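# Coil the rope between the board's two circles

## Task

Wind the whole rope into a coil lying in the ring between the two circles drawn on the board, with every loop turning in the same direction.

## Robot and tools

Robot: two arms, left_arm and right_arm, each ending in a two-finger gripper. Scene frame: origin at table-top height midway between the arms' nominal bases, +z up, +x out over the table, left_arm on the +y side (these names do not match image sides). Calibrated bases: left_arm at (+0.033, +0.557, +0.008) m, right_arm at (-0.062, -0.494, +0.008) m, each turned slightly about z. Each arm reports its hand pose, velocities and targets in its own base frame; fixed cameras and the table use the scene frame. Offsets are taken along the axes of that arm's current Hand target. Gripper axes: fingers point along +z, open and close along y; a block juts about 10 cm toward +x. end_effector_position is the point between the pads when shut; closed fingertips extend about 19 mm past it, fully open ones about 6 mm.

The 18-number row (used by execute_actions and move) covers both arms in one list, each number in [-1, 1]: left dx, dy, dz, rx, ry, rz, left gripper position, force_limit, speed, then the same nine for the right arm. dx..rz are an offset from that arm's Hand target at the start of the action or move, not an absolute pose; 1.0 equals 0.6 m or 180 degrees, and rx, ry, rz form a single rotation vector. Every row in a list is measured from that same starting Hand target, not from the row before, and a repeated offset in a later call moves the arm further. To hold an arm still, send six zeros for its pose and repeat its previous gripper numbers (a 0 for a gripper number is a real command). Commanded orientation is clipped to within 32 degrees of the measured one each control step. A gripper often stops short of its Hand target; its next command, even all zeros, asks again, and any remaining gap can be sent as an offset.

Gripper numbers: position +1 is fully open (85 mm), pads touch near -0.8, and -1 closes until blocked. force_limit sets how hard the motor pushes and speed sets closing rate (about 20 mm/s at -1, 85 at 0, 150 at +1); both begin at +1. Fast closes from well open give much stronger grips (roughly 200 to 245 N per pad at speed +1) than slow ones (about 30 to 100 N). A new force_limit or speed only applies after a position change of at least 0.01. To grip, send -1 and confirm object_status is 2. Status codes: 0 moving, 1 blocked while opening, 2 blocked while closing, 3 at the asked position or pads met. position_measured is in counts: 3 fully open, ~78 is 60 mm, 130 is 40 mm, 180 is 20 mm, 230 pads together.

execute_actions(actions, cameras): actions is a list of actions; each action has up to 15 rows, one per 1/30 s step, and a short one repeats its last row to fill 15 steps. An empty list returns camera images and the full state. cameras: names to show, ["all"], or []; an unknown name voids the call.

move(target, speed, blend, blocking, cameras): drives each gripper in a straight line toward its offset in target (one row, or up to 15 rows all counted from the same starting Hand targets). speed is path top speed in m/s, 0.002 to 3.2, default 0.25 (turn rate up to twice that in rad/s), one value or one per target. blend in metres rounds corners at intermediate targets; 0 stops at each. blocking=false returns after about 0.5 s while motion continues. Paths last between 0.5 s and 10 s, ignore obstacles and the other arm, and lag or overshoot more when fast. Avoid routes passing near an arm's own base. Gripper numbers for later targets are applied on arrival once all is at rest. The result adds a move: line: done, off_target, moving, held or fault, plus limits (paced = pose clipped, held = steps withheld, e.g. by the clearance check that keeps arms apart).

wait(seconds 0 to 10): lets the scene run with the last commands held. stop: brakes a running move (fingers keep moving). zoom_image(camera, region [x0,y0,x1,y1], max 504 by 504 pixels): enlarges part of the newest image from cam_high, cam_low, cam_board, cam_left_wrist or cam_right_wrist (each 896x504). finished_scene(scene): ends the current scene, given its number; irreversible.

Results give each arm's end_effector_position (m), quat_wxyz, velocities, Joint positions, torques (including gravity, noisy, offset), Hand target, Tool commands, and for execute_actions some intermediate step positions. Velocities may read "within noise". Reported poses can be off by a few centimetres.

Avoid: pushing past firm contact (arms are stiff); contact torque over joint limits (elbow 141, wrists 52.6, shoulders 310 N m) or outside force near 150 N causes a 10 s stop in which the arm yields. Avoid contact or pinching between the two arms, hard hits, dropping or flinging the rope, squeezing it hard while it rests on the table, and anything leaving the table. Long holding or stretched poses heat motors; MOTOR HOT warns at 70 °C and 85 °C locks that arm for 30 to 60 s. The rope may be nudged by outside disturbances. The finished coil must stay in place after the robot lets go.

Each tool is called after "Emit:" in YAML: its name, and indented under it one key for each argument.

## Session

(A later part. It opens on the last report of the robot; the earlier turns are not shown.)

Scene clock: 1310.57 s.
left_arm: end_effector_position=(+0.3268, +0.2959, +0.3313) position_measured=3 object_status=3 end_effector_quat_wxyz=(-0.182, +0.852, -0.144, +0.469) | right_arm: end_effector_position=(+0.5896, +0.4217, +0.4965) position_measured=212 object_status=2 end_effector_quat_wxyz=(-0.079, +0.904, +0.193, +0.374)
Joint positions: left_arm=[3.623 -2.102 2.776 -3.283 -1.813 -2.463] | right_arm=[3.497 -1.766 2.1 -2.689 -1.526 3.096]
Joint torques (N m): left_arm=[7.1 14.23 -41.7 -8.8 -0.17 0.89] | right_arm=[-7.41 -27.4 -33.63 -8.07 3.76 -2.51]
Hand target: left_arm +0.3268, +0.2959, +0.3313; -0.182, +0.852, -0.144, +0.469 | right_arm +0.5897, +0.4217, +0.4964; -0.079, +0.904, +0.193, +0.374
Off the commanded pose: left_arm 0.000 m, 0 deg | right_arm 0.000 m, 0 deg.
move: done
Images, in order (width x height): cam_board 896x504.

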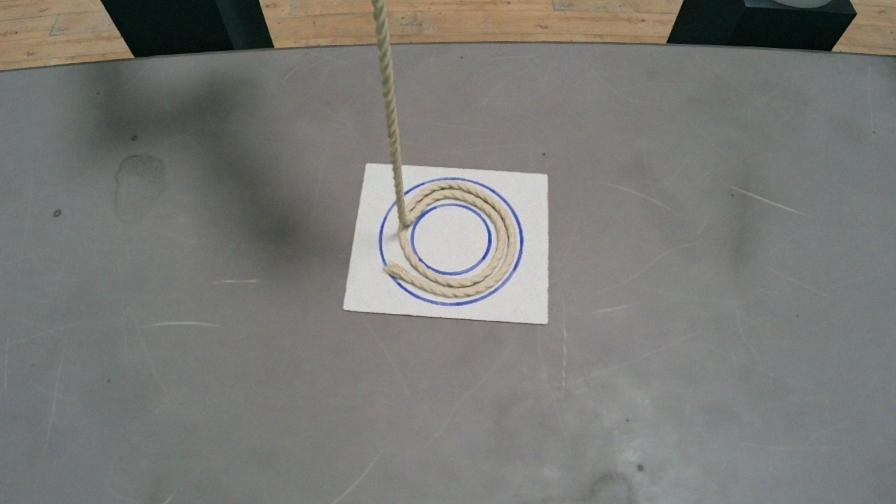

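Emit:
move:
  target:
    - [0,0,0,0,0,0,1,1,1,-0.00137,0.01042,0.0281,0,0,0,-1,-1,-1]
    - [0,0,0,0,0,0,1,1,1,-0.001,0.01572,0.05792,0,0,0,-1,-1,-1]
  speed: 0.024
  blend: 0.004
  cameras: ["cam_board"]

Emit:
zoom_image:
  camera: "cam_board"
  region: [365, 165, 535, 315]

Scene clock: 1324.93 s.
left_arm: end_effector_position=(+0.3268, +0.2959, +0.3313) position_measured=3 object_status=3 end_effector_quat_wxyz=(-0.182, +0.852, -0.144, +0.469) | right_arm: end_effector_position=(+0.6155, +0.4229, +0.4715) position_measured=212 object_status=2 end_effector_quat_wxyz=(-0.079, +0.904, +0.193, +0.374)
Joint positions: left_arm=[3.623 -2.102 2.776 -3.283 -1.813 -2.463] | right_arm=[3.482 -1.711 2.102 -2.746 -1.515 3.085]
Joint torques (N m): left_arm=[7.09 12.27 -41.51 -8.52 0.04 0.69] | right_arm=[-5.31 -32.92 -54.58 -7.46 3.75 -2.55]
Hand target: left_arm +0.3268, +0.2959, +0.3313; -0.182, +0.852, -0.144, +0.469 | right_arm +0.6156, +0.4229, +0.4714; -0.079, +0.904, +0.193, +0.374
Off the commanded pose: left_arm 0.000 m, 0 deg | right_arm 0.000 m, 0 deg.
move: done
Images, in order (width x height): cam_board 896x504.

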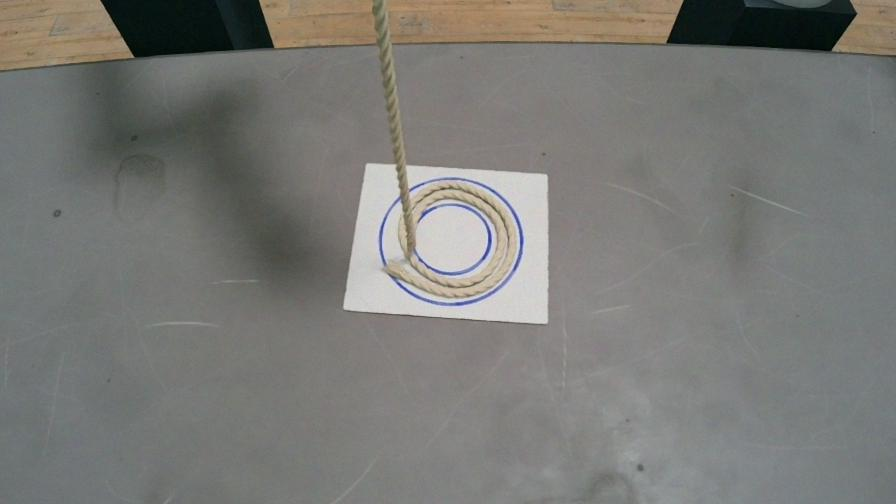

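Scaled by 2.965.

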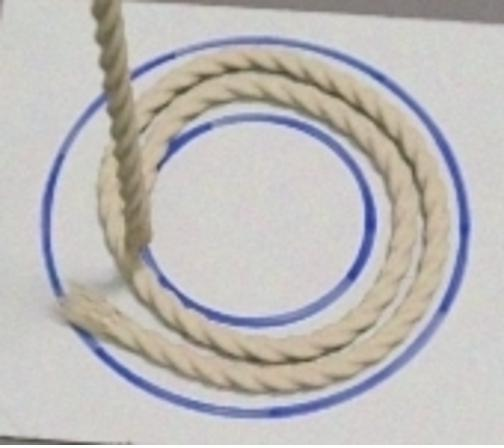

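Emit:
zoom_image:
  camera: "cam_board"
  region: [385, 190, 455, 260]

Scaled by 7.200.

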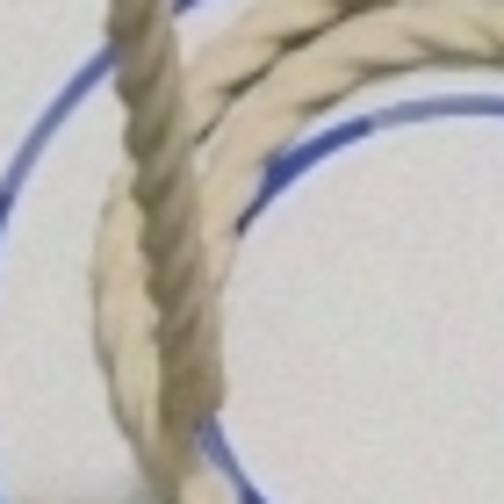

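Emit:
move:
  target: [0,0,0,0,0,0,1,1,1,0.03654,0,0.01532,0,-0.25,0,-1,-1,-1]
  speed: 0.06
  cameras: ["cam_board"]

Emit:
zoom_image:
  camera: "cam_board"
  region: [365, 165, 535, 315]

Scene clock: 1378.10 s.
left_arm: end_effector_position=(+0.3268, +0.2959, +0.3313) position_measured=3 object_status=3 end_effector_quat_wxyz=(-0.182, +0.852, -0.144, +0.469) | right_arm: end_effector_position=(+0.6357, +0.4318, +0.4804) position_measured=212 object_status=2 end_effector_quat_wxyz=(+0.000, +0.978, +0.208, +0.000)
Joint positions: left_arm=[3.623 -2.102 2.776 -3.283 -1.813 -2.463] | right_arm=[3.506 -1.472 1.555 -1.654 -1.572 3.086]
Joint torques (N m): left_arm=[7.81 12.77 -41.35 -8.67 -0.03 0.81] | right_arm=[9.58 -71.01 -55.29 -1.8 -2.29 4.02]
Hand target: left_arm +0.3268, +0.2959, +0.3313; -0.182, +0.852, -0.144, +0.469 | right_arm +0.6357, +0.4318, +0.4804; +0.000, +0.978, +0.208, +0.000
Off the commanded pose: left_arm 0.000 m, 0 deg | right_arm 0.000 m, 0 deg.
move: done
Images, in order (width x height): cam_board 896x504.

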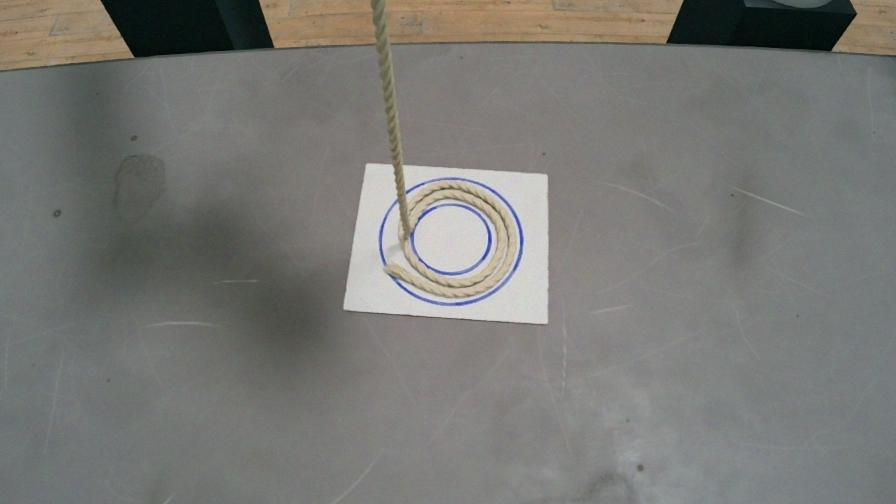

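Scaled by 2.965.

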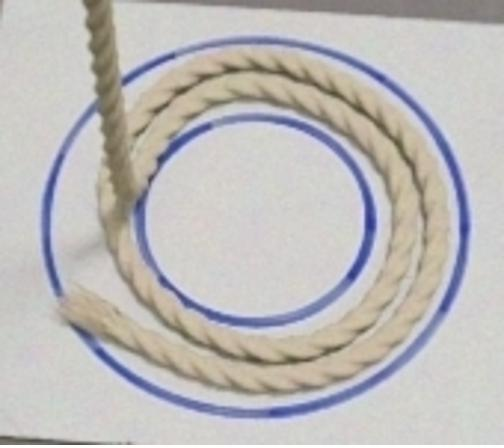

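Emit:
move:
  target:
    - [0,0,0,0,0,0,1,1,1,0.02477,0.00172,0.03333,0,0,0,-1,-1,-1]
    - [0,0,0,0,0,0,1,1,1,0.04687,-0.0065,0.05667,0,0,0,-1,-1,-1]
  speed: 0.024
  blend: 0.004
  cameras: ["cam_board"]

Emit:
zoom_image:
  camera: "cam_board"
  region: [365, 165, 535, 315]

Scene clock: 1413.27 s.
left_arm: end_effector_position=(+0.3268, +0.2959, +0.3313) position_measured=3 object_status=3 end_effector_quat_wxyz=(-0.182, +0.852, -0.144, +0.469) | right_arm: end_effector_position=(+0.6597, +0.4468, +0.4465) position_measured=212 object_status=2 end_effector_quat_wxyz=(+0.000, +0.978, +0.208, +0.000)
Joint positions: left_arm=[3.623 -2.102 2.776 -3.283 -1.813 -2.463] | right_arm=[3.512 -1.419 1.554 -1.706 -1.572 3.093]
Joint torques (N m): left_arm=[7.41 13.17 -41.12 -8.37 0.12 0.72] | right_arm=[8.22 -78.12 -55.82 -7.65 -2.08 4.22]
Hand target: left_arm +0.3268, +0.2959, +0.3313; -0.182, +0.852, -0.144, +0.469 | right_arm +0.6598, +0.4468, +0.4464; +0.000, +0.978, +0.208, +0.000
Off the commanded pose: left_arm 0.000 m, 0 deg | right_arm 0.000 m, 0 deg.
move: done
Images, in order (width x height): cam_board 896x504.

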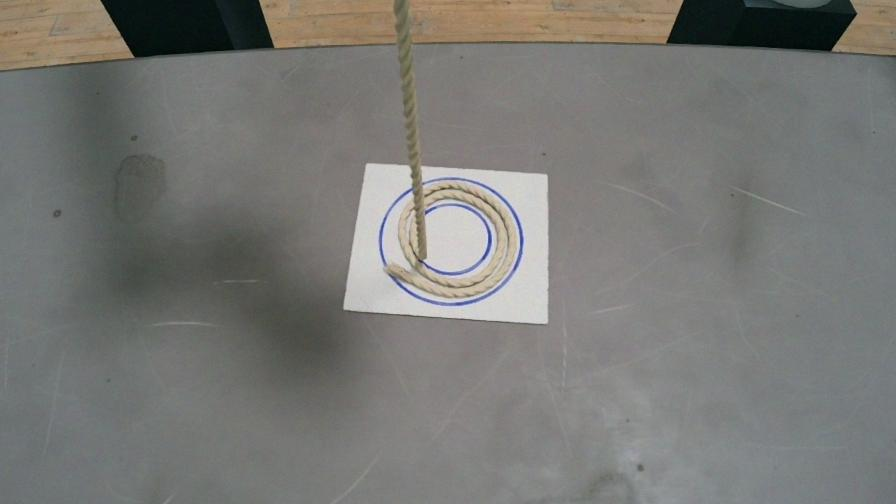

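Scaled by 2.965.

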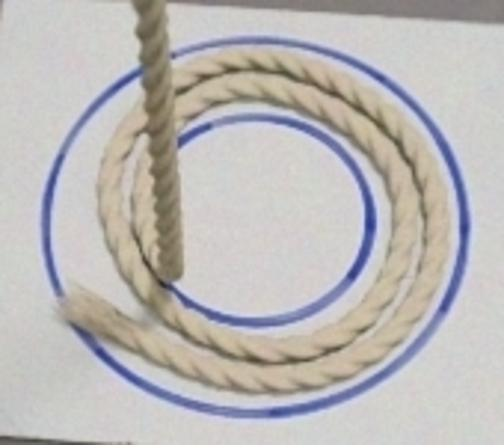

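Emit:
move:
  target:
    - [0,0,0,0,0,0,1,1,1,0.01648,0.0015,0.02167,0,0,0,-1,-1,-1]
    - [0,0,0,0,0,0,1,1,1,0.03545,-0.01652,0.045,0,0,0,-1,-1,-1]
  speed: 0.024
  blend: 0.004
  cameras: ["cam_board"]

Emit:
zoom_image:
  camera: "cam_board"
  region: [365, 165, 535, 315]

Scene clock: 1426.43 s.
left_arm: end_effector_position=(+0.3268, +0.2959, +0.3313) position_measured=3 object_status=3 end_effector_quat_wxyz=(-0.182, +0.852, -0.144, +0.469) | right_arm: end_effector_position=(+0.6751, +0.4645, +0.4195) position_measured=212 object_status=2 end_effector_quat_wxyz=(+0.000, +0.978, +0.208, +0.000)
Joint positions: left_arm=[3.623 -2.102 2.776 -3.283 -1.813 -2.463] | right_arm=[3.526 -1.375 1.549 -1.745 -1.572 3.106]
Joint torques (N m): left_arm=[6.85 13.3 -41.01 -8.5 0.09 0.93] | right_arm=[8.85 -82.26 -55.65 -7.15 -1.62 4.05]
Hand target: left_arm +0.3268, +0.2959, +0.3313; -0.182, +0.852, -0.144, +0.469 | right_arm +0.6752, +0.4646, +0.4194; +0.000, +0.978, +0.208, +0.000
Off the commanded pose: left_arm 0.000 m, 0 deg | right_arm 0.000 m, 0 deg.
move: done
Images, in order (width x height): cam_board 896x504.

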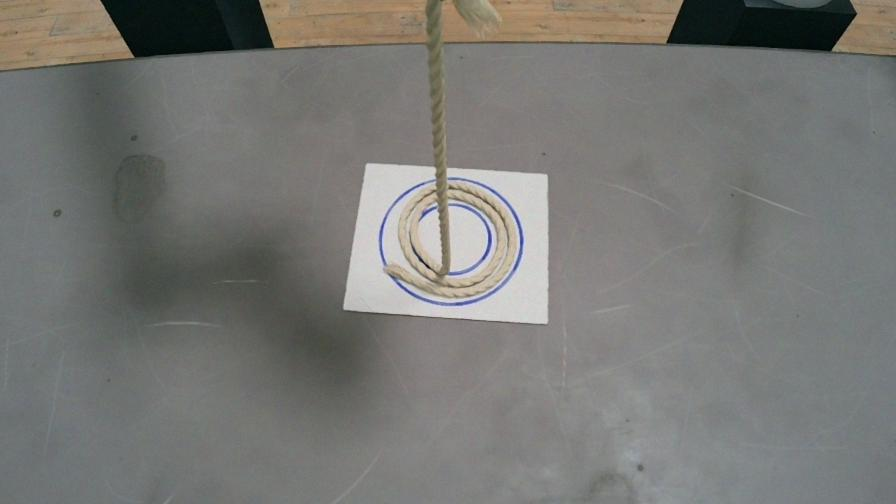

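Scaled by 2.965.

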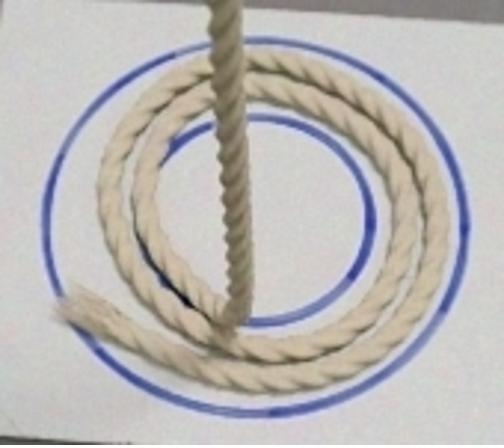

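Emit:
move:
  target: [0,0,0,0,0,0,1,1,1,0.0154,0.01252,0.01667,0,0,0,-1,-1,-1]
  speed: 0.024
  cameras: ["cam_board"]

Emit:
zoom_image:
  camera: "cam_board"
  region: [365, 165, 535, 315]

Scene clock: 1446.50 s.
left_arm: end_effector_position=(+0.3268, +0.2959, +0.3313) position_measured=3 object_status=3 end_effector_quat_wxyz=(-0.182, +0.852, -0.144, +0.469) | right_arm: end_effector_position=(+0.6866, +0.4615, +0.4095) position_measured=212 object_status=2 end_effector_quat_wxyz=(+0.000, +0.978, +0.208, +0.000)
Joint positions: left_arm=[3.623 -2.102 2.776 -3.283 -1.813 -2.463] | right_arm=[3.517 -1.359 1.548 -1.76 -1.572 3.098]
Joint torques (N m): left_arm=[6.26 11.6 -41.12 -8.67 0.09 0.82] | right_arm=[-6.69 -85.4 -55.6 -7.23 -2.15 -2.89]
Hand target: left_arm +0.3268, +0.2959, +0.3313; -0.182, +0.852, -0.144, +0.469 | right_arm +0.6867, +0.4615, +0.4094; +0.000, +0.978, +0.208, +0.000
Off the commanded pose: left_arm 0.000 m, 0 deg | right_arm 0.000 m, 0 deg.
move: done
Images, in order (width x height): cam_board 896x504.

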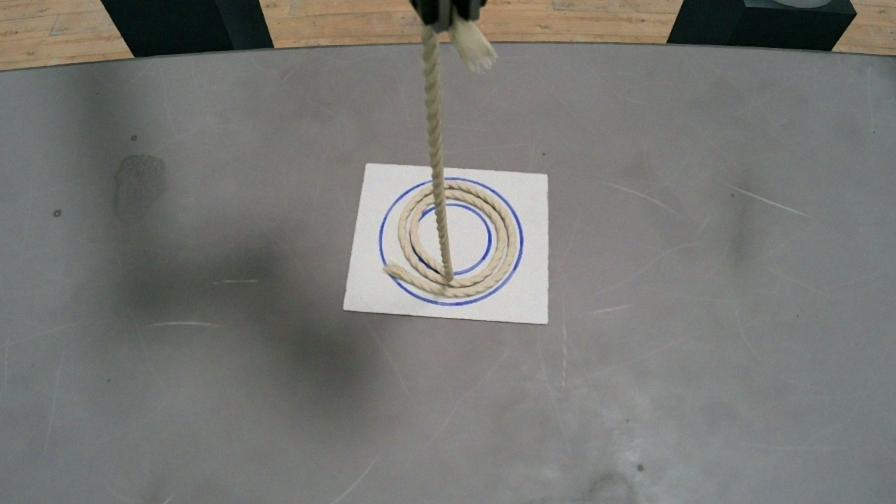

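Scaled by 2.965.

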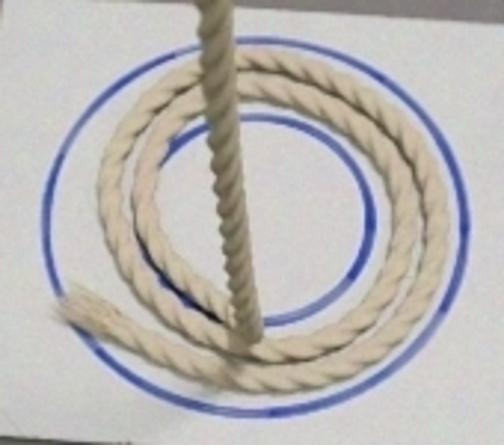

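Emit:
move:
  target:
    - [0,0,0,0,0,0,1,1,1,-0.03245,0.00817,-0.03333,0,0,0,-1,-1,-1]
    - [0,0,0,0,0,0,1,1,1,-0.0574,0.01787,-0.05667,0,0,0,-1,-1,-1]
    - [0,0,0,0,0,0,1,1,1,-0.08293,0.02237,-0.08,0,0,0,-1,-1,-1]
    - [0,0,0,0,0,0,1,1,1,-0.10833,0.01999,-0.10667,0,0,0,-1,-1,-1]
    - [0,0,0,0,0,0,1,1,1,-0.12947,0.01423,-0.13333,0,0,0,-1,-1,-1]
  speed: 0.03
  blend: 0.004
  cameras: ["cam_board"]

Emit:
zoom_image:
  camera: "cam_board"
  region: [365, 165, 535, 315]

Scene clock: 1484.00 s.
left_arm: end_effector_position=(+0.3268, +0.2959, +0.3313) position_measured=3 object_status=3 end_effector_quat_wxyz=(-0.182, +0.852, -0.144, +0.469) | right_arm: end_effector_position=(+0.6193, +0.4221, +0.4892) position_measured=212 object_status=2 end_effector_quat_wxyz=(+0.000, +0.978, +0.208, +0.000)
Joint positions: left_arm=[3.623 -2.102 2.776 -3.283 -1.813 -2.463] | right_arm=[3.501 -1.505 1.575 -1.641 -1.572 3.081]
Joint torques (N m): left_arm=[6.38 13.27 -40.3 -8.65 0.02 0.75] | right_arm=[11.21 -113.42 -57.13 -2.39 2.07 4.08]
Hand target: left_arm +0.3268, +0.2959, +0.3313; -0.182, +0.852, -0.144, +0.469 | right_arm +0.6192, +0.4220, +0.4894; +0.000, +0.978, +0.208, +0.000
Off the commanded pose: left_arm 0.000 m, 0 deg | right_arm 0.000 m, 0 deg.
move: done
Images, in order (width x height): cam_board 896x504.

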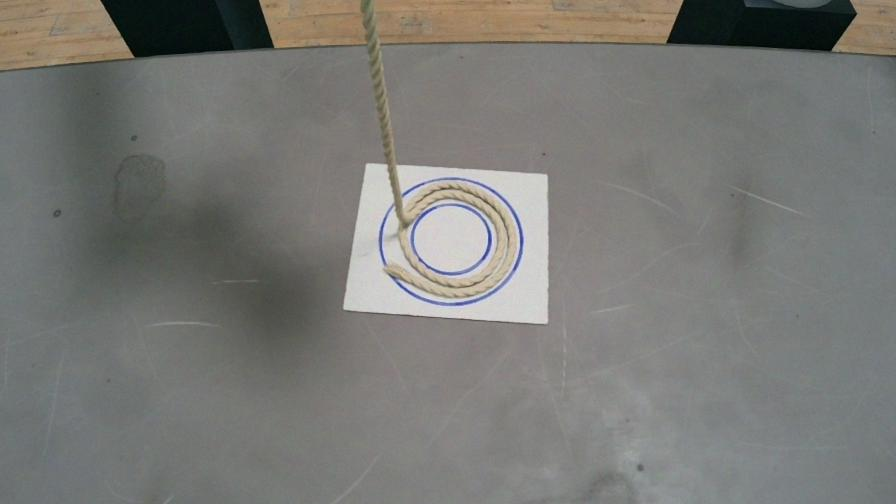

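Scaled by 2.965.

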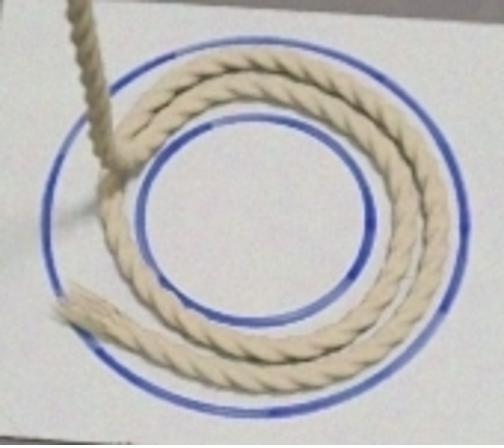

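Emit:
move:
  target:
    - [0,0,0,0,0,0,1,1,1,0.02115,0.00577,0.025,0,0,0,-1,-1,-1]
    - [0,0,0,0,0,0,1,1,1,0.04638,0.00642,0.04833,0,0,0,-1,-1,-1]
  speed: 0.024
  blend: 0.004
  cameras: ["cam_board"]

Emit:
zoom_image:
  camera: "cam_board"
  region: [365, 165, 535, 315]

Scene clock: 1495.80 s.
left_arm: end_effector_position=(+0.3268, +0.2959, +0.3313) position_measured=3 object_status=3 end_effector_quat_wxyz=(-0.182, +0.852, -0.144, +0.469) | right_arm: end_effector_position=(+0.6461, +0.4298, +0.4605) position_measured=212 object_status=2 end_effector_quat_wxyz=(+0.000, +0.978, +0.208, +0.000)
Joint positions: left_arm=[3.623 -2.102 2.776 -3.283 -1.813 -2.463] | right_arm=[3.498 -1.456 1.572 -1.687 -1.572 3.078]
Joint torques (N m): left_arm=[5.94 13.27 -40.83 -8.45 -0.27 0.84] | right_arm=[12.36 -72.29 -56.19 -7.92 2.47 4.02]
Hand target: left_arm +0.3268, +0.2959, +0.3313; -0.182, +0.852, -0.144, +0.469 | right_arm +0.6462, +0.4299, +0.4604; +0.000, +0.978, +0.208, +0.000
Off the commanded pose: left_arm 0.000 m, 0 deg | right_arm 0.000 m, 0 deg.
move: done
Images, in order (width x height): cam_board 896x504.

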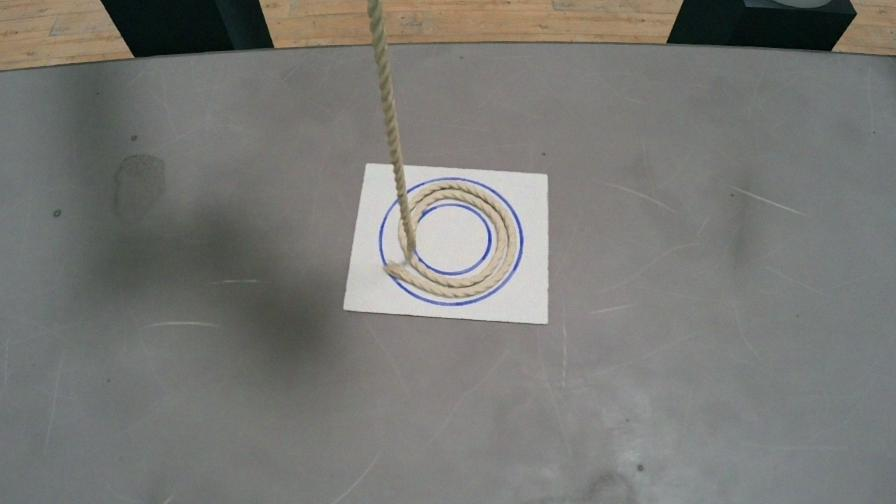

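Scaled by 2.965.

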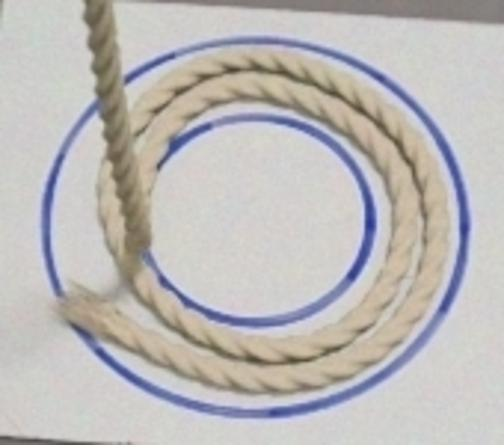

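Emit:
zoom_image:
  camera: "cam_board"
  region: [385, 190, 455, 260]

Scaled by 7.200.

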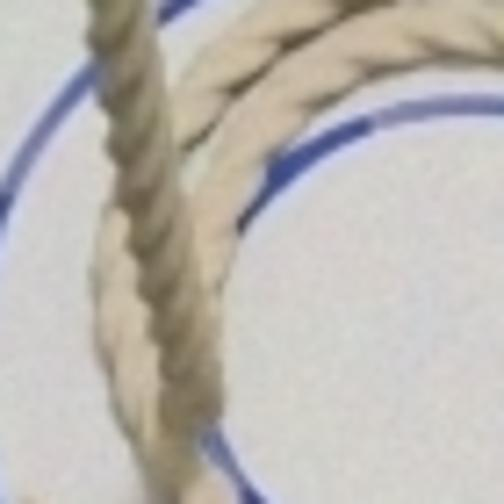

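Emit:
move:
  target:
    - [0,0,0,0,0,0,1,1,1,0.02687,0.00028,0.02417,0,0,0,-1,-1,-1]
    - [0,0,0,0,0,0,1,1,1,0.05062,-0.01248,0.04833,0,0,0,-1,-1,-1]
  speed: 0.024
  blend: 0.004
  cameras: ["cam_board"]

Emit:
zoom_image:
  camera: "cam_board"
  region: [365, 165, 535, 315]

Scene clock: 1518.37 s.
left_arm: end_effector_position=(+0.3268, +0.2959, +0.3313) position_measured=3 object_status=3 end_effector_quat_wxyz=(-0.182, +0.852, -0.144, +0.469) | right_arm: end_effector_position=(+0.6708, +0.4490, +0.4315) position_measured=212 object_status=2 end_effector_quat_wxyz=(+0.000, +0.978, +0.208, +0.000)
Joint positions: left_arm=[3.623 -2.102 2.776 -3.283 -1.813 -2.463] | right_arm=[3.51 -1.398 1.556 -1.729 -1.572 3.09]
Joint torques (N m): left_arm=[6.14 14.69 -41.49 -8.38 -0.03 0.75] | right_arm=[11.64 -82.44 -56.22 -7.35 1.8 3.4]
Hand target: left_arm +0.3268, +0.2959, +0.3313; -0.182, +0.852, -0.144, +0.469 | right_arm +0.6709, +0.4490, +0.4314; +0.000, +0.978, +0.208, +0.000
Off the commanded pose: left_arm 0.000 m, 0 deg | right_arm 0.000 m, 0 deg.
move: done
Images, in order (width x height): cam_board 896x504.

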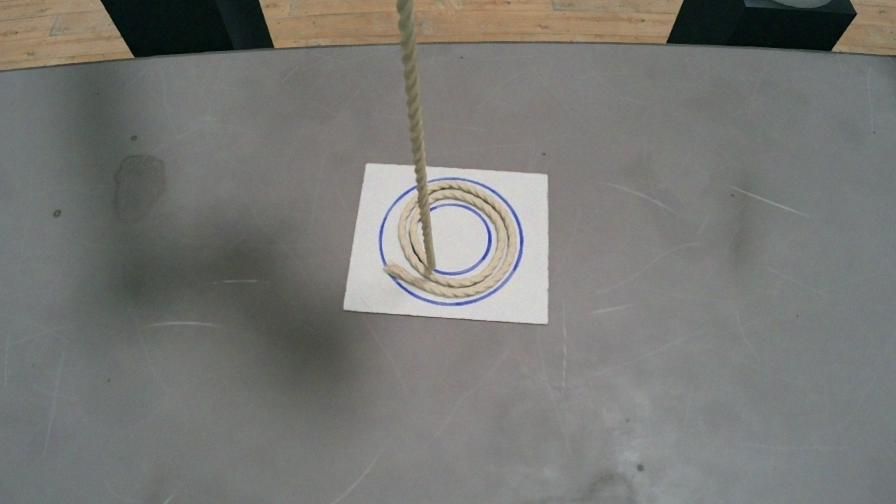

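Scaled by 2.965.

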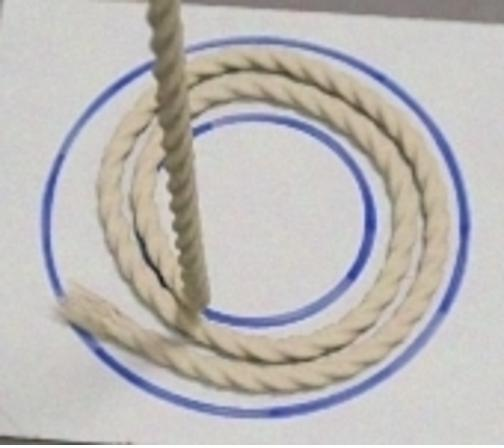

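Emit:
zoom_image:
  camera: "cam_board"
  region: [390, 205, 470, 285]

Scaled by 6.300.

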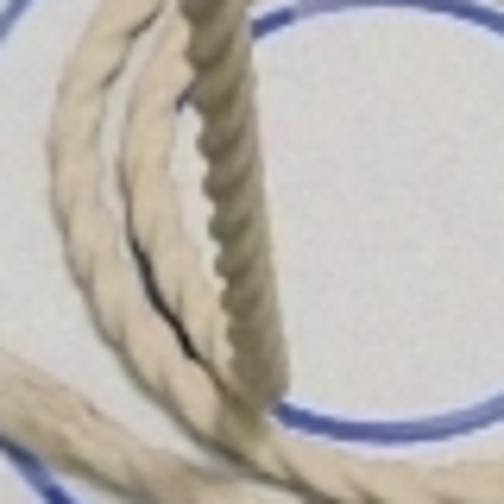

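Emit:
move:
  target:
    - [0,0,0,0,0,0,1,1,1,-0.02375,0.01277,-0.025,0,0,0,-1,-1,-1]
    - [0,0,0,0,0,0,1,1,1,-0.05062,0.01248,-0.04833,0,0,0,-1,-1,-1]
    - [0,0,0,0,0,0,1,1,1,-0.07587,0.01183,-0.07333,0,0,0,-1,-1,-1]
    - [0,0,0,0,0,0,1,1,1,-0.09755,0.00765,-0.09667,0,0,0,-1,-1,-1]
    - [0,0,0,0,0,0,1,1,1,-0.11463,0.0026,-0.115,0,0,0,-1,-1,-1]
  speed: 0.03
  blend: 0.004
  cameras: ["cam_board"]

Emit:
zoom_image:
  camera: "cam_board"
  region: [365, 165, 535, 315]

Scene clock: 1580.73 s.
left_arm: end_effector_position=(+0.3268, +0.2959, +0.3313) position_measured=3 object_status=3 end_effector_quat_wxyz=(-0.182, +0.852, -0.144, +0.469) | right_arm: end_effector_position=(+0.6088, +0.4197, +0.5002) position_measured=212 object_status=2 end_effector_quat_wxyz=(+0.000, +0.978, +0.208, +0.000)
Joint positions: left_arm=[3.623 -2.102 2.776 -3.283 -1.813 -2.463] | right_arm=[3.503 -1.523 1.574 -1.623 -1.572 3.083]
Joint torques (N m): left_arm=[6.67 13.46 -41.43 -8.38 0.05 0.89] | right_arm=[7.75 -112.05 -55.26 -1.74 -1.81 3.86]
Hand target: left_arm +0.3268, +0.2959, +0.3313; -0.182, +0.852, -0.144, +0.469 | right_arm +0.6087, +0.4196, +0.5004; +0.000, +0.978, +0.208, +0.000
Off the commanded pose: left_arm 0.000 m, 0 deg | right_arm 0.000 m, 0 deg.
move: done
Images, in order (width x height): cam_board 896x504.

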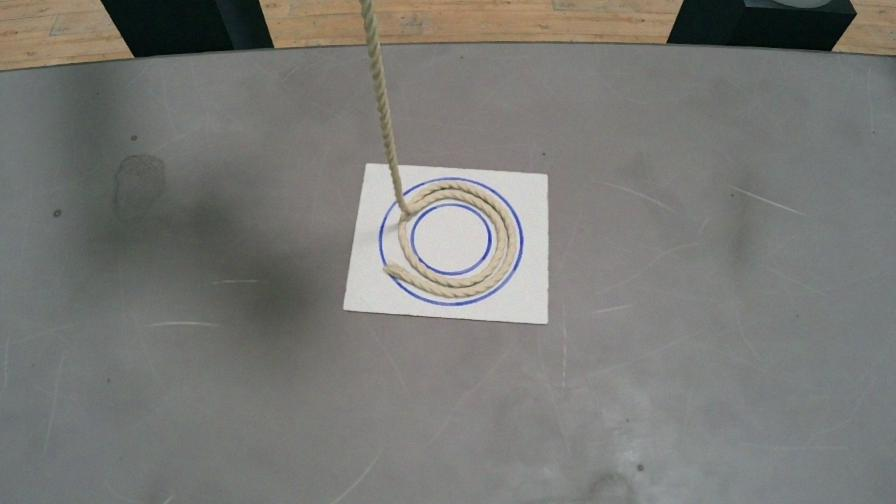

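Scaled by 2.965.

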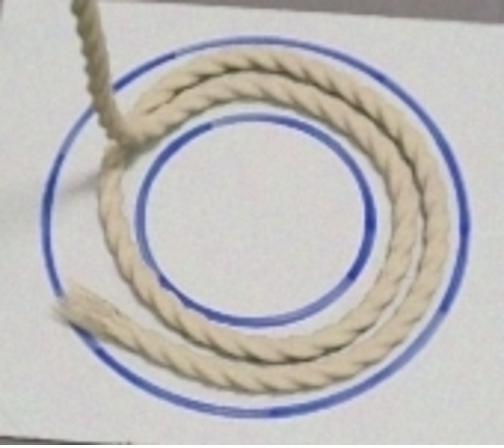

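Emit:
move:
  target:
    - [0,0,0,0,0,0,1,1,1,0.02937,0.00942,0.02233,0,0,0,-1,-1,-1]
    - [0,0,0,0,0,0,1,1,1,0.06223,0.01183,0.04233,0,0,0,-1,-1,-1]
  speed: 0.024
  blend: 0.004
  cameras: ["cam_board"]

Emit:
zoom_image:
  camera: "cam_board"
  region: [390, 205, 470, 285]

Scene clock: 1605.10 s.
left_arm: end_effector_position=(+0.3268, +0.2959, +0.3313) position_measured=3 object_status=3 end_effector_quat_wxyz=(-0.182, +0.852, -0.144, +0.469) | right_arm: end_effector_position=(+0.6456, +0.4283, +0.4751) position_measured=212 object_status=2 end_effector_quat_wxyz=(+0.000, +0.978, +0.208, +0.000)
Joint positions: left_arm=[3.623 -2.102 2.776 -3.283 -1.813 -2.463] | right_arm=[3.496 -1.461 1.551 -1.661 -1.572 3.077]
Joint torques (N m): left_arm=[6.74 13.22 -41.04 -8.31 0.06 0.71] | right_arm=[-3.39 -73.21 -55.45 -7.2 -0.05 -2.39]
Hand target: left_arm +0.3268, +0.2959, +0.3313; -0.182, +0.852, -0.144, +0.469 | right_arm +0.6457, +0.4284, +0.4750; +0.000, +0.978, +0.208, +0.000
Off the commanded pose: left_arm 0.000 m, 0 deg | right_arm 0.000 m, 0 deg.
move: done
Images, in order (width x height): cam_board 896x504.

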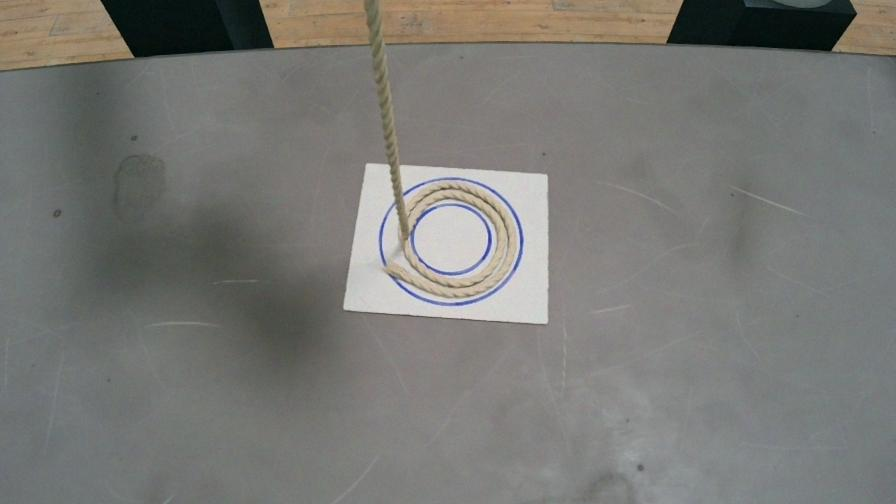

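Scaled by 6.300.

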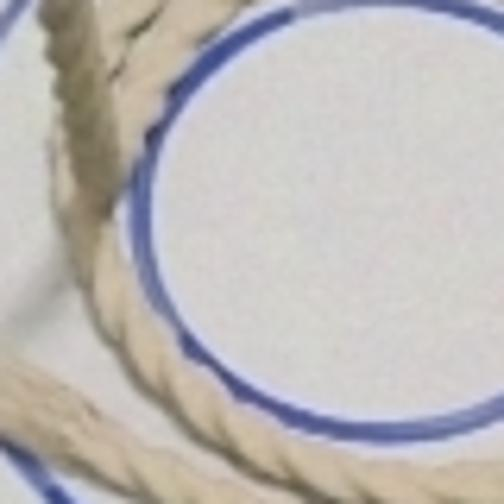

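Emit:
move:
  target:
    - [0,0,0,0,0,0,1,1,1,0.01762,-0.00147,0.01333,0,0,0,-1,-1,-1]
    - [0,0,0,0,0,0,1,1,1,0.03392,-0.00735,0.02833,0,0,0,-1,-1,-1]
  speed: 0.024
  blend: 0.004
  cameras: ["cam_board"]

Emit:
zoom_image:
  camera: "cam_board"
  region: [390, 205, 470, 285]

Scene clock: 1625.97 s.
left_arm: end_effector_position=(+0.3268, +0.2959, +0.3313) position_measured=3 object_status=3 end_effector_quat_wxyz=(-0.182, +0.852, -0.144, +0.469) | right_arm: end_effector_position=(+0.6624, +0.4406, +0.4581) position_measured=212 object_status=2 end_effector_quat_wxyz=(+0.000, +0.978, +0.208, +0.000)
Joint positions: left_arm=[3.623 -2.102 2.776 -3.283 -1.813 -2.463] | right_arm=[3.504 -1.424 1.539 -1.686 -1.572 3.084]
Joint torques (N m): left_arm=[6.87 13.82 -41.47 -8.51 0.05 0.7] | right_arm=[9.81 -79.35 -55.22 -7.25 2.18 4.42]
Hand target: left_arm +0.3268, +0.2959, +0.3313; -0.182, +0.852, -0.144, +0.469 | right_arm +0.6625, +0.4407, +0.4580; +0.000, +0.978, +0.208, +0.000
Off the commanded pose: left_arm 0.000 m, 0 deg | right_arm 0.000 m, 0 deg.
move: done
Images, in order (width x height): cam_board 896x504.

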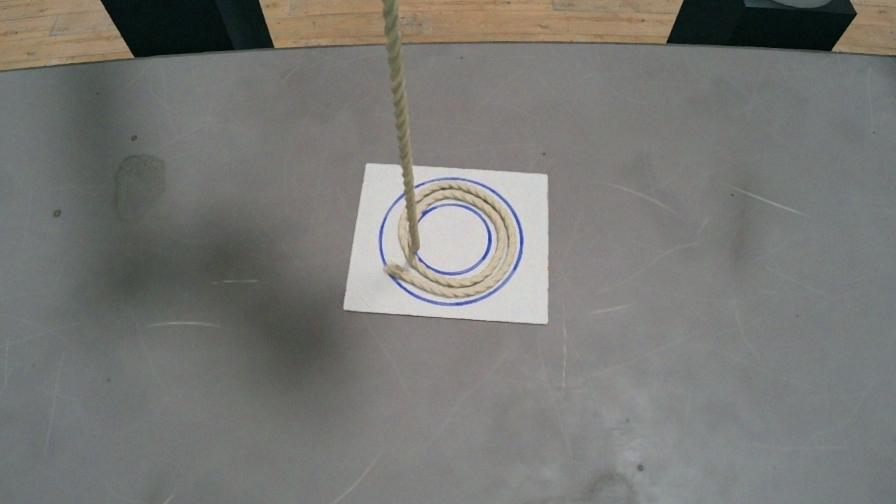

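Scaled by 6.300.

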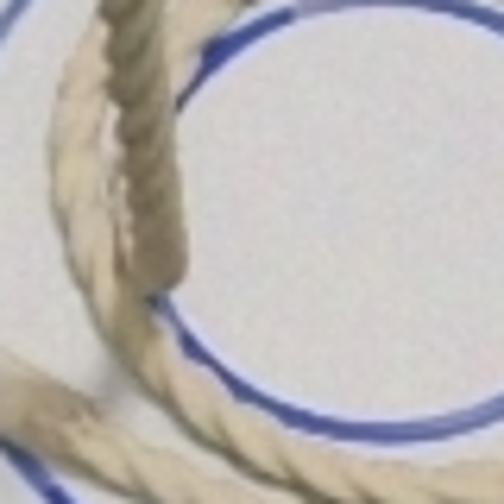

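Emit:
move:
  target:
    - [0,0,0,0,0,0,1,1,1,0.01607,-0.00743,0.01417,0,0,0,-1,-1,-1]
    - [0,0,0,0,0,0,1,1,1,0.03085,-0.01765,0.02833,0,0,0,-1,-1,-1]
  speed: 0.024
  blend: 0.004
  cameras: ["cam_board"]

Emit:
zoom_image:
  camera: "cam_board"
  region: [390, 205, 470, 285]

Scene clock: 1641.77 s.
left_arm: end_effector_position=(+0.3268, +0.2959, +0.3313) position_measured=3 object_status=3 end_effector_quat_wxyz=(-0.182, +0.852, -0.144, +0.469) | right_arm: end_effector_position=(+0.6750, +0.4578, +0.4411) position_measured=212 object_status=2 end_effector_quat_wxyz=(+0.000, +0.978, +0.208, +0.000)
Joint positions: left_arm=[3.623 -2.102 2.776 -3.283 -1.813 -2.463] | right_arm=[3.518 -1.387 1.525 -1.71 -1.572 3.099]
Joint torques (N m): left_arm=[6.64 11.84 -40.48 -8.42 0.06 0.74] | right_arm=[11.84 -79.44 -55.16 -7.24 2.04 4.18]
Hand target: left_arm +0.3268, +0.2959, +0.3313; -0.182, +0.852, -0.144, +0.469 | right_arm +0.6751, +0.4579, +0.4410; +0.000, +0.978, +0.208, +0.000
Off the commanded pose: left_arm 0.000 m, 0 deg | right_arm 0.000 m, 0 deg.
move: done
Images, in order (width x height): cam_board 896x504.

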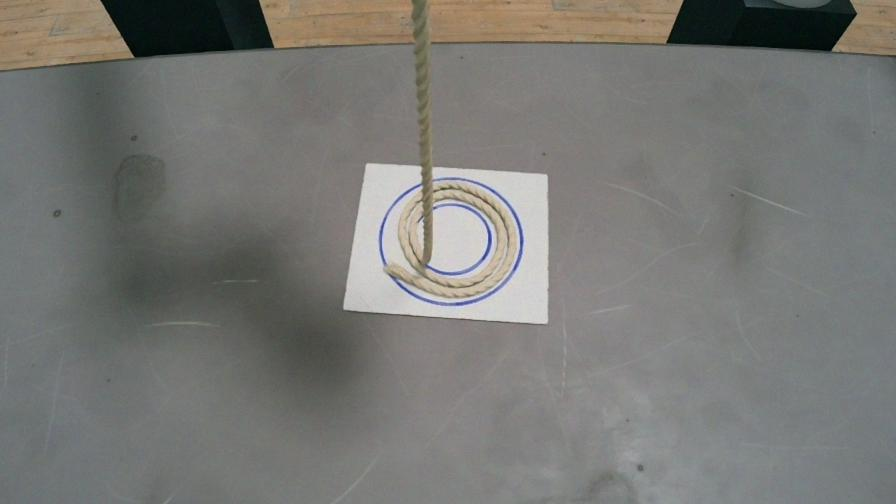

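Scaled by 6.300.

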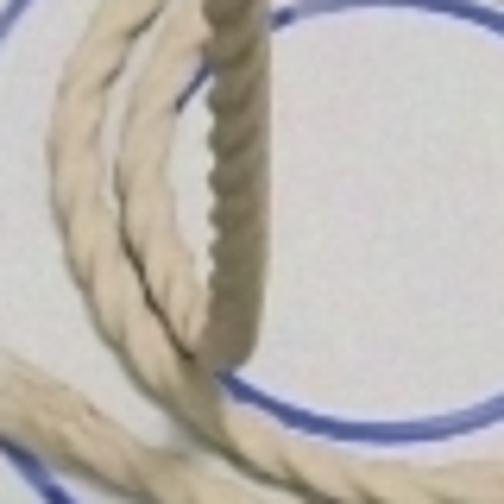

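Emit:
move:
  target: [0,0,0,0,0,0,1,1,1,-0.03192,-0.04303,0,0,0,-0.4056,-1,-1,-1]
  speed: 0.1
  cameras: ["cam_board"]

Emit:
zoom_image:
  camera: "cam_board"
  region: [390, 205, 470, 285]

Scene clock: 1703.23 s.
left_arm: end_effector_position=(+0.3268, +0.2959, +0.3313) position_measured=3 object_status=3 end_effector_quat_wxyz=(-0.182, +0.852, -0.144, +0.469) | right_arm: end_effector_position=(+0.6471, +0.4736, +0.4410) position_measured=212 object_status=2 end_effector_quat_wxyz=(+0.000, +0.662, +0.749, +0.000)
Joint positions: left_arm=[3.623 -2.102 2.776 -3.283 -1.813 -2.463] | right_arm=[3.551 -1.409 1.552 -1.714 -1.572 1.857]
Joint torques (N m): left_arm=[6.33 13.44 -41.02 -8.17 0.16 0.79] | right_arm=[8.65 -128.13 -35.1 -7.28 2.95 -2.08]
Hand target: left_arm +0.3268, +0.2959, +0.3313; -0.182, +0.852, -0.144, +0.469 | right_arm +0.6471, +0.4736, +0.4410; +0.000, +0.662, +0.749, +0.000
Off the commanded pose: left_arm 0.000 m, 0 deg | right_arm 0.000 m, 0 deg.
move: done
Images, in order (width x height): cam_board 896x504.

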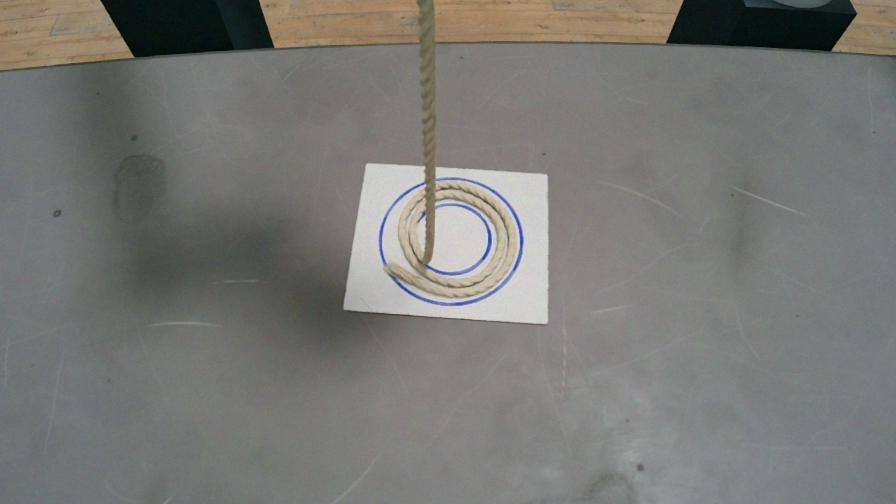

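Scaled by 6.300.

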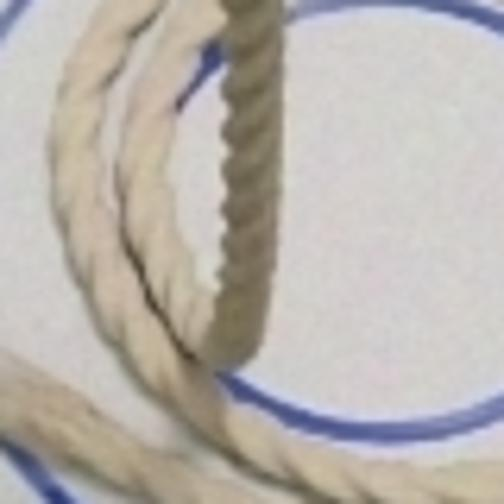

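Emit:
move:
  target:
    - [0,0,0,0,0,0,1,1,1,-0.0272,-0.02332,-0.02833,0,0,0,-1,-1,-1]
    - [0,0,0,0,0,0,1,1,1,-0.04603,-0.05318,-0.05667,0,0,0,-1,-1,-1]
    - [0,0,0,0,0,0,1,1,1,-0.05478,-0.08582,-0.07667,0,0,0,-1,-1,-1]
    - [0,0,0,0,0,0,1,1,1,-0.05475,-0.11888,-0.09833,0,0,0,-1,-1,-1]
    - [0,0,0,0,0,0,1,1,1,-0.04965,-0.14127,-0.11833,0,0,0,-1,-1,-1]
  speed: 0.03
  blend: 0.004
  cameras: ["cam_board"]

Emit:
zoom_image:
  camera: "cam_board"
  region: [365, 165, 535, 315]

Scene clock: 1755.50 s.
left_arm: end_effector_position=(+0.3268, +0.2959, +0.3313) position_measured=3 object_status=3 end_effector_quat_wxyz=(-0.182, +0.852, -0.144, +0.469) | right_arm: end_effector_position=(+0.5667, +0.4337, +0.5118) position_measured=212 object_status=2 end_effector_quat_wxyz=(+0.000, +0.662, +0.749, +0.000)
Joint positions: left_arm=[3.623 -2.102 2.776 -3.283 -1.813 -2.463] | right_arm=[3.544 -1.567 1.599 -1.603 -1.572 1.85]
Joint torques (N m): left_arm=[6.55 13.19 -41.33 -8.18 -0.12 0.78] | right_arm=[10.23 -107.57 -55.76 -1.76 2.64 3.84]
Hand target: left_arm +0.3268, +0.2959, +0.3313; -0.182, +0.852, -0.144, +0.469 | right_arm +0.5666, +0.4337, +0.5120; +0.000, +0.662, +0.749, +0.000
Off the commanded pose: left_arm 0.000 m, 0 deg | right_arm 0.000 m, 0 deg.
move: done
Images, in order (width x height): cam_board 896x504.

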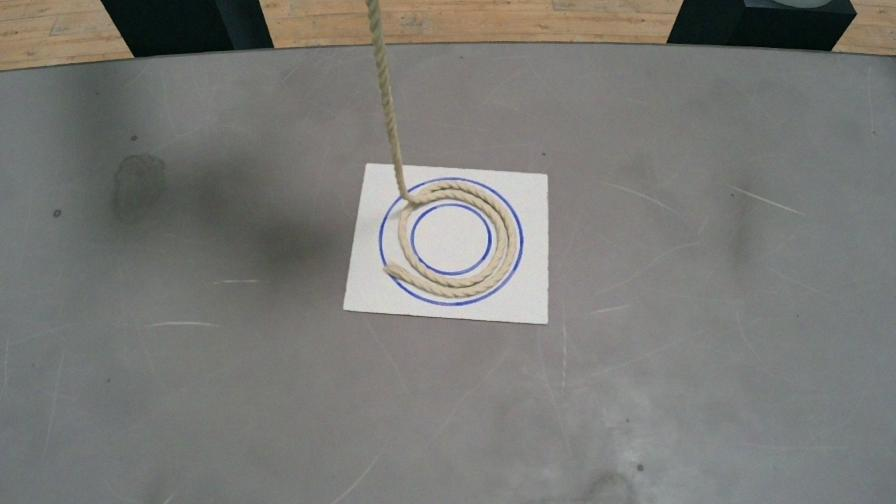

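Scaled by 2.965.

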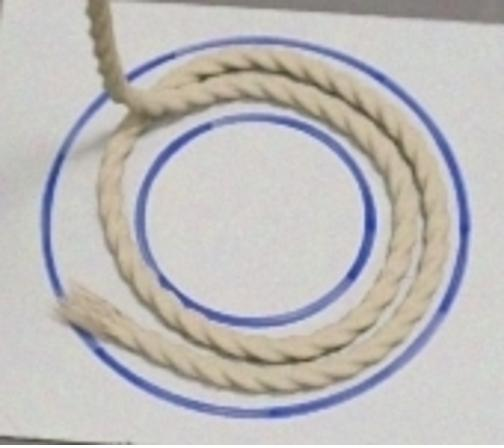

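Emit:
move:
  target:
    - [0,0,0,0,0,0,1,1,1,-0.00316,0.02161,0.02,0,0,0,-1,-1,-1]
    - [0,0,0,0,0,0,1,1,1,-0.0068,0.05542,0.04167,0,0,0,-1,-1,-1]
  speed: 0.024
  blend: 0.004
  cameras: ["cam_board"]

Emit:
zoom_image:
  camera: "cam_board"
  region: [390, 205, 470, 285]

Scene clock: 1772.27 s.
left_arm: end_effector_position=(+0.3268, +0.2959, +0.3313) position_measured=3 object_status=3 end_effector_quat_wxyz=(-0.182, +0.852, -0.144, +0.469) | right_arm: end_effector_position=(+0.5999, +0.4337, +0.4871) position_measured=212 object_status=2 end_effector_quat_wxyz=(+0.000, +0.662, +0.749, +0.000)
Joint positions: left_arm=[3.623 -2.102 2.776 -3.283 -1.813 -2.463] | right_arm=[3.526 -1.52 1.594 -1.646 -1.572 1.832]
Joint torques (N m): left_arm=[5.47 13.83 -41.28 -8.32 0.22 0.73] | right_arm=[-6.15 -66.5 -56.85 -7.01 -0.89 -2.6]
Hand target: left_arm +0.3268, +0.2959, +0.3313; -0.182, +0.852, -0.144, +0.469 | right_arm +0.6001, +0.4337, +0.4870; +0.000, +0.662, +0.749, +0.000
Off the commanded pose: left_arm 0.000 m, 0 deg | right_arm 0.000 m, 0 deg.
move: done
Images, in order (width x height): cam_board 896x504.

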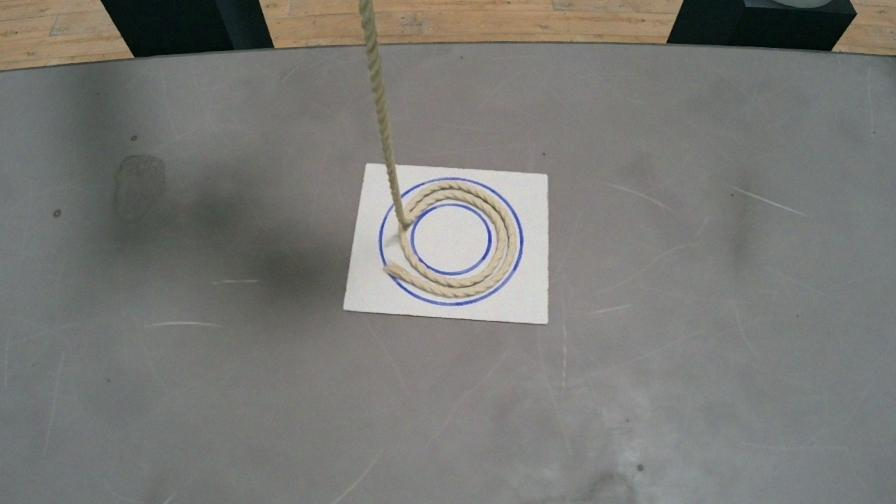

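Scaled by 6.300.

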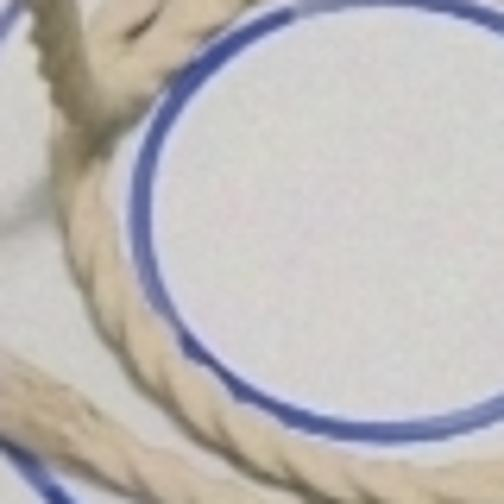

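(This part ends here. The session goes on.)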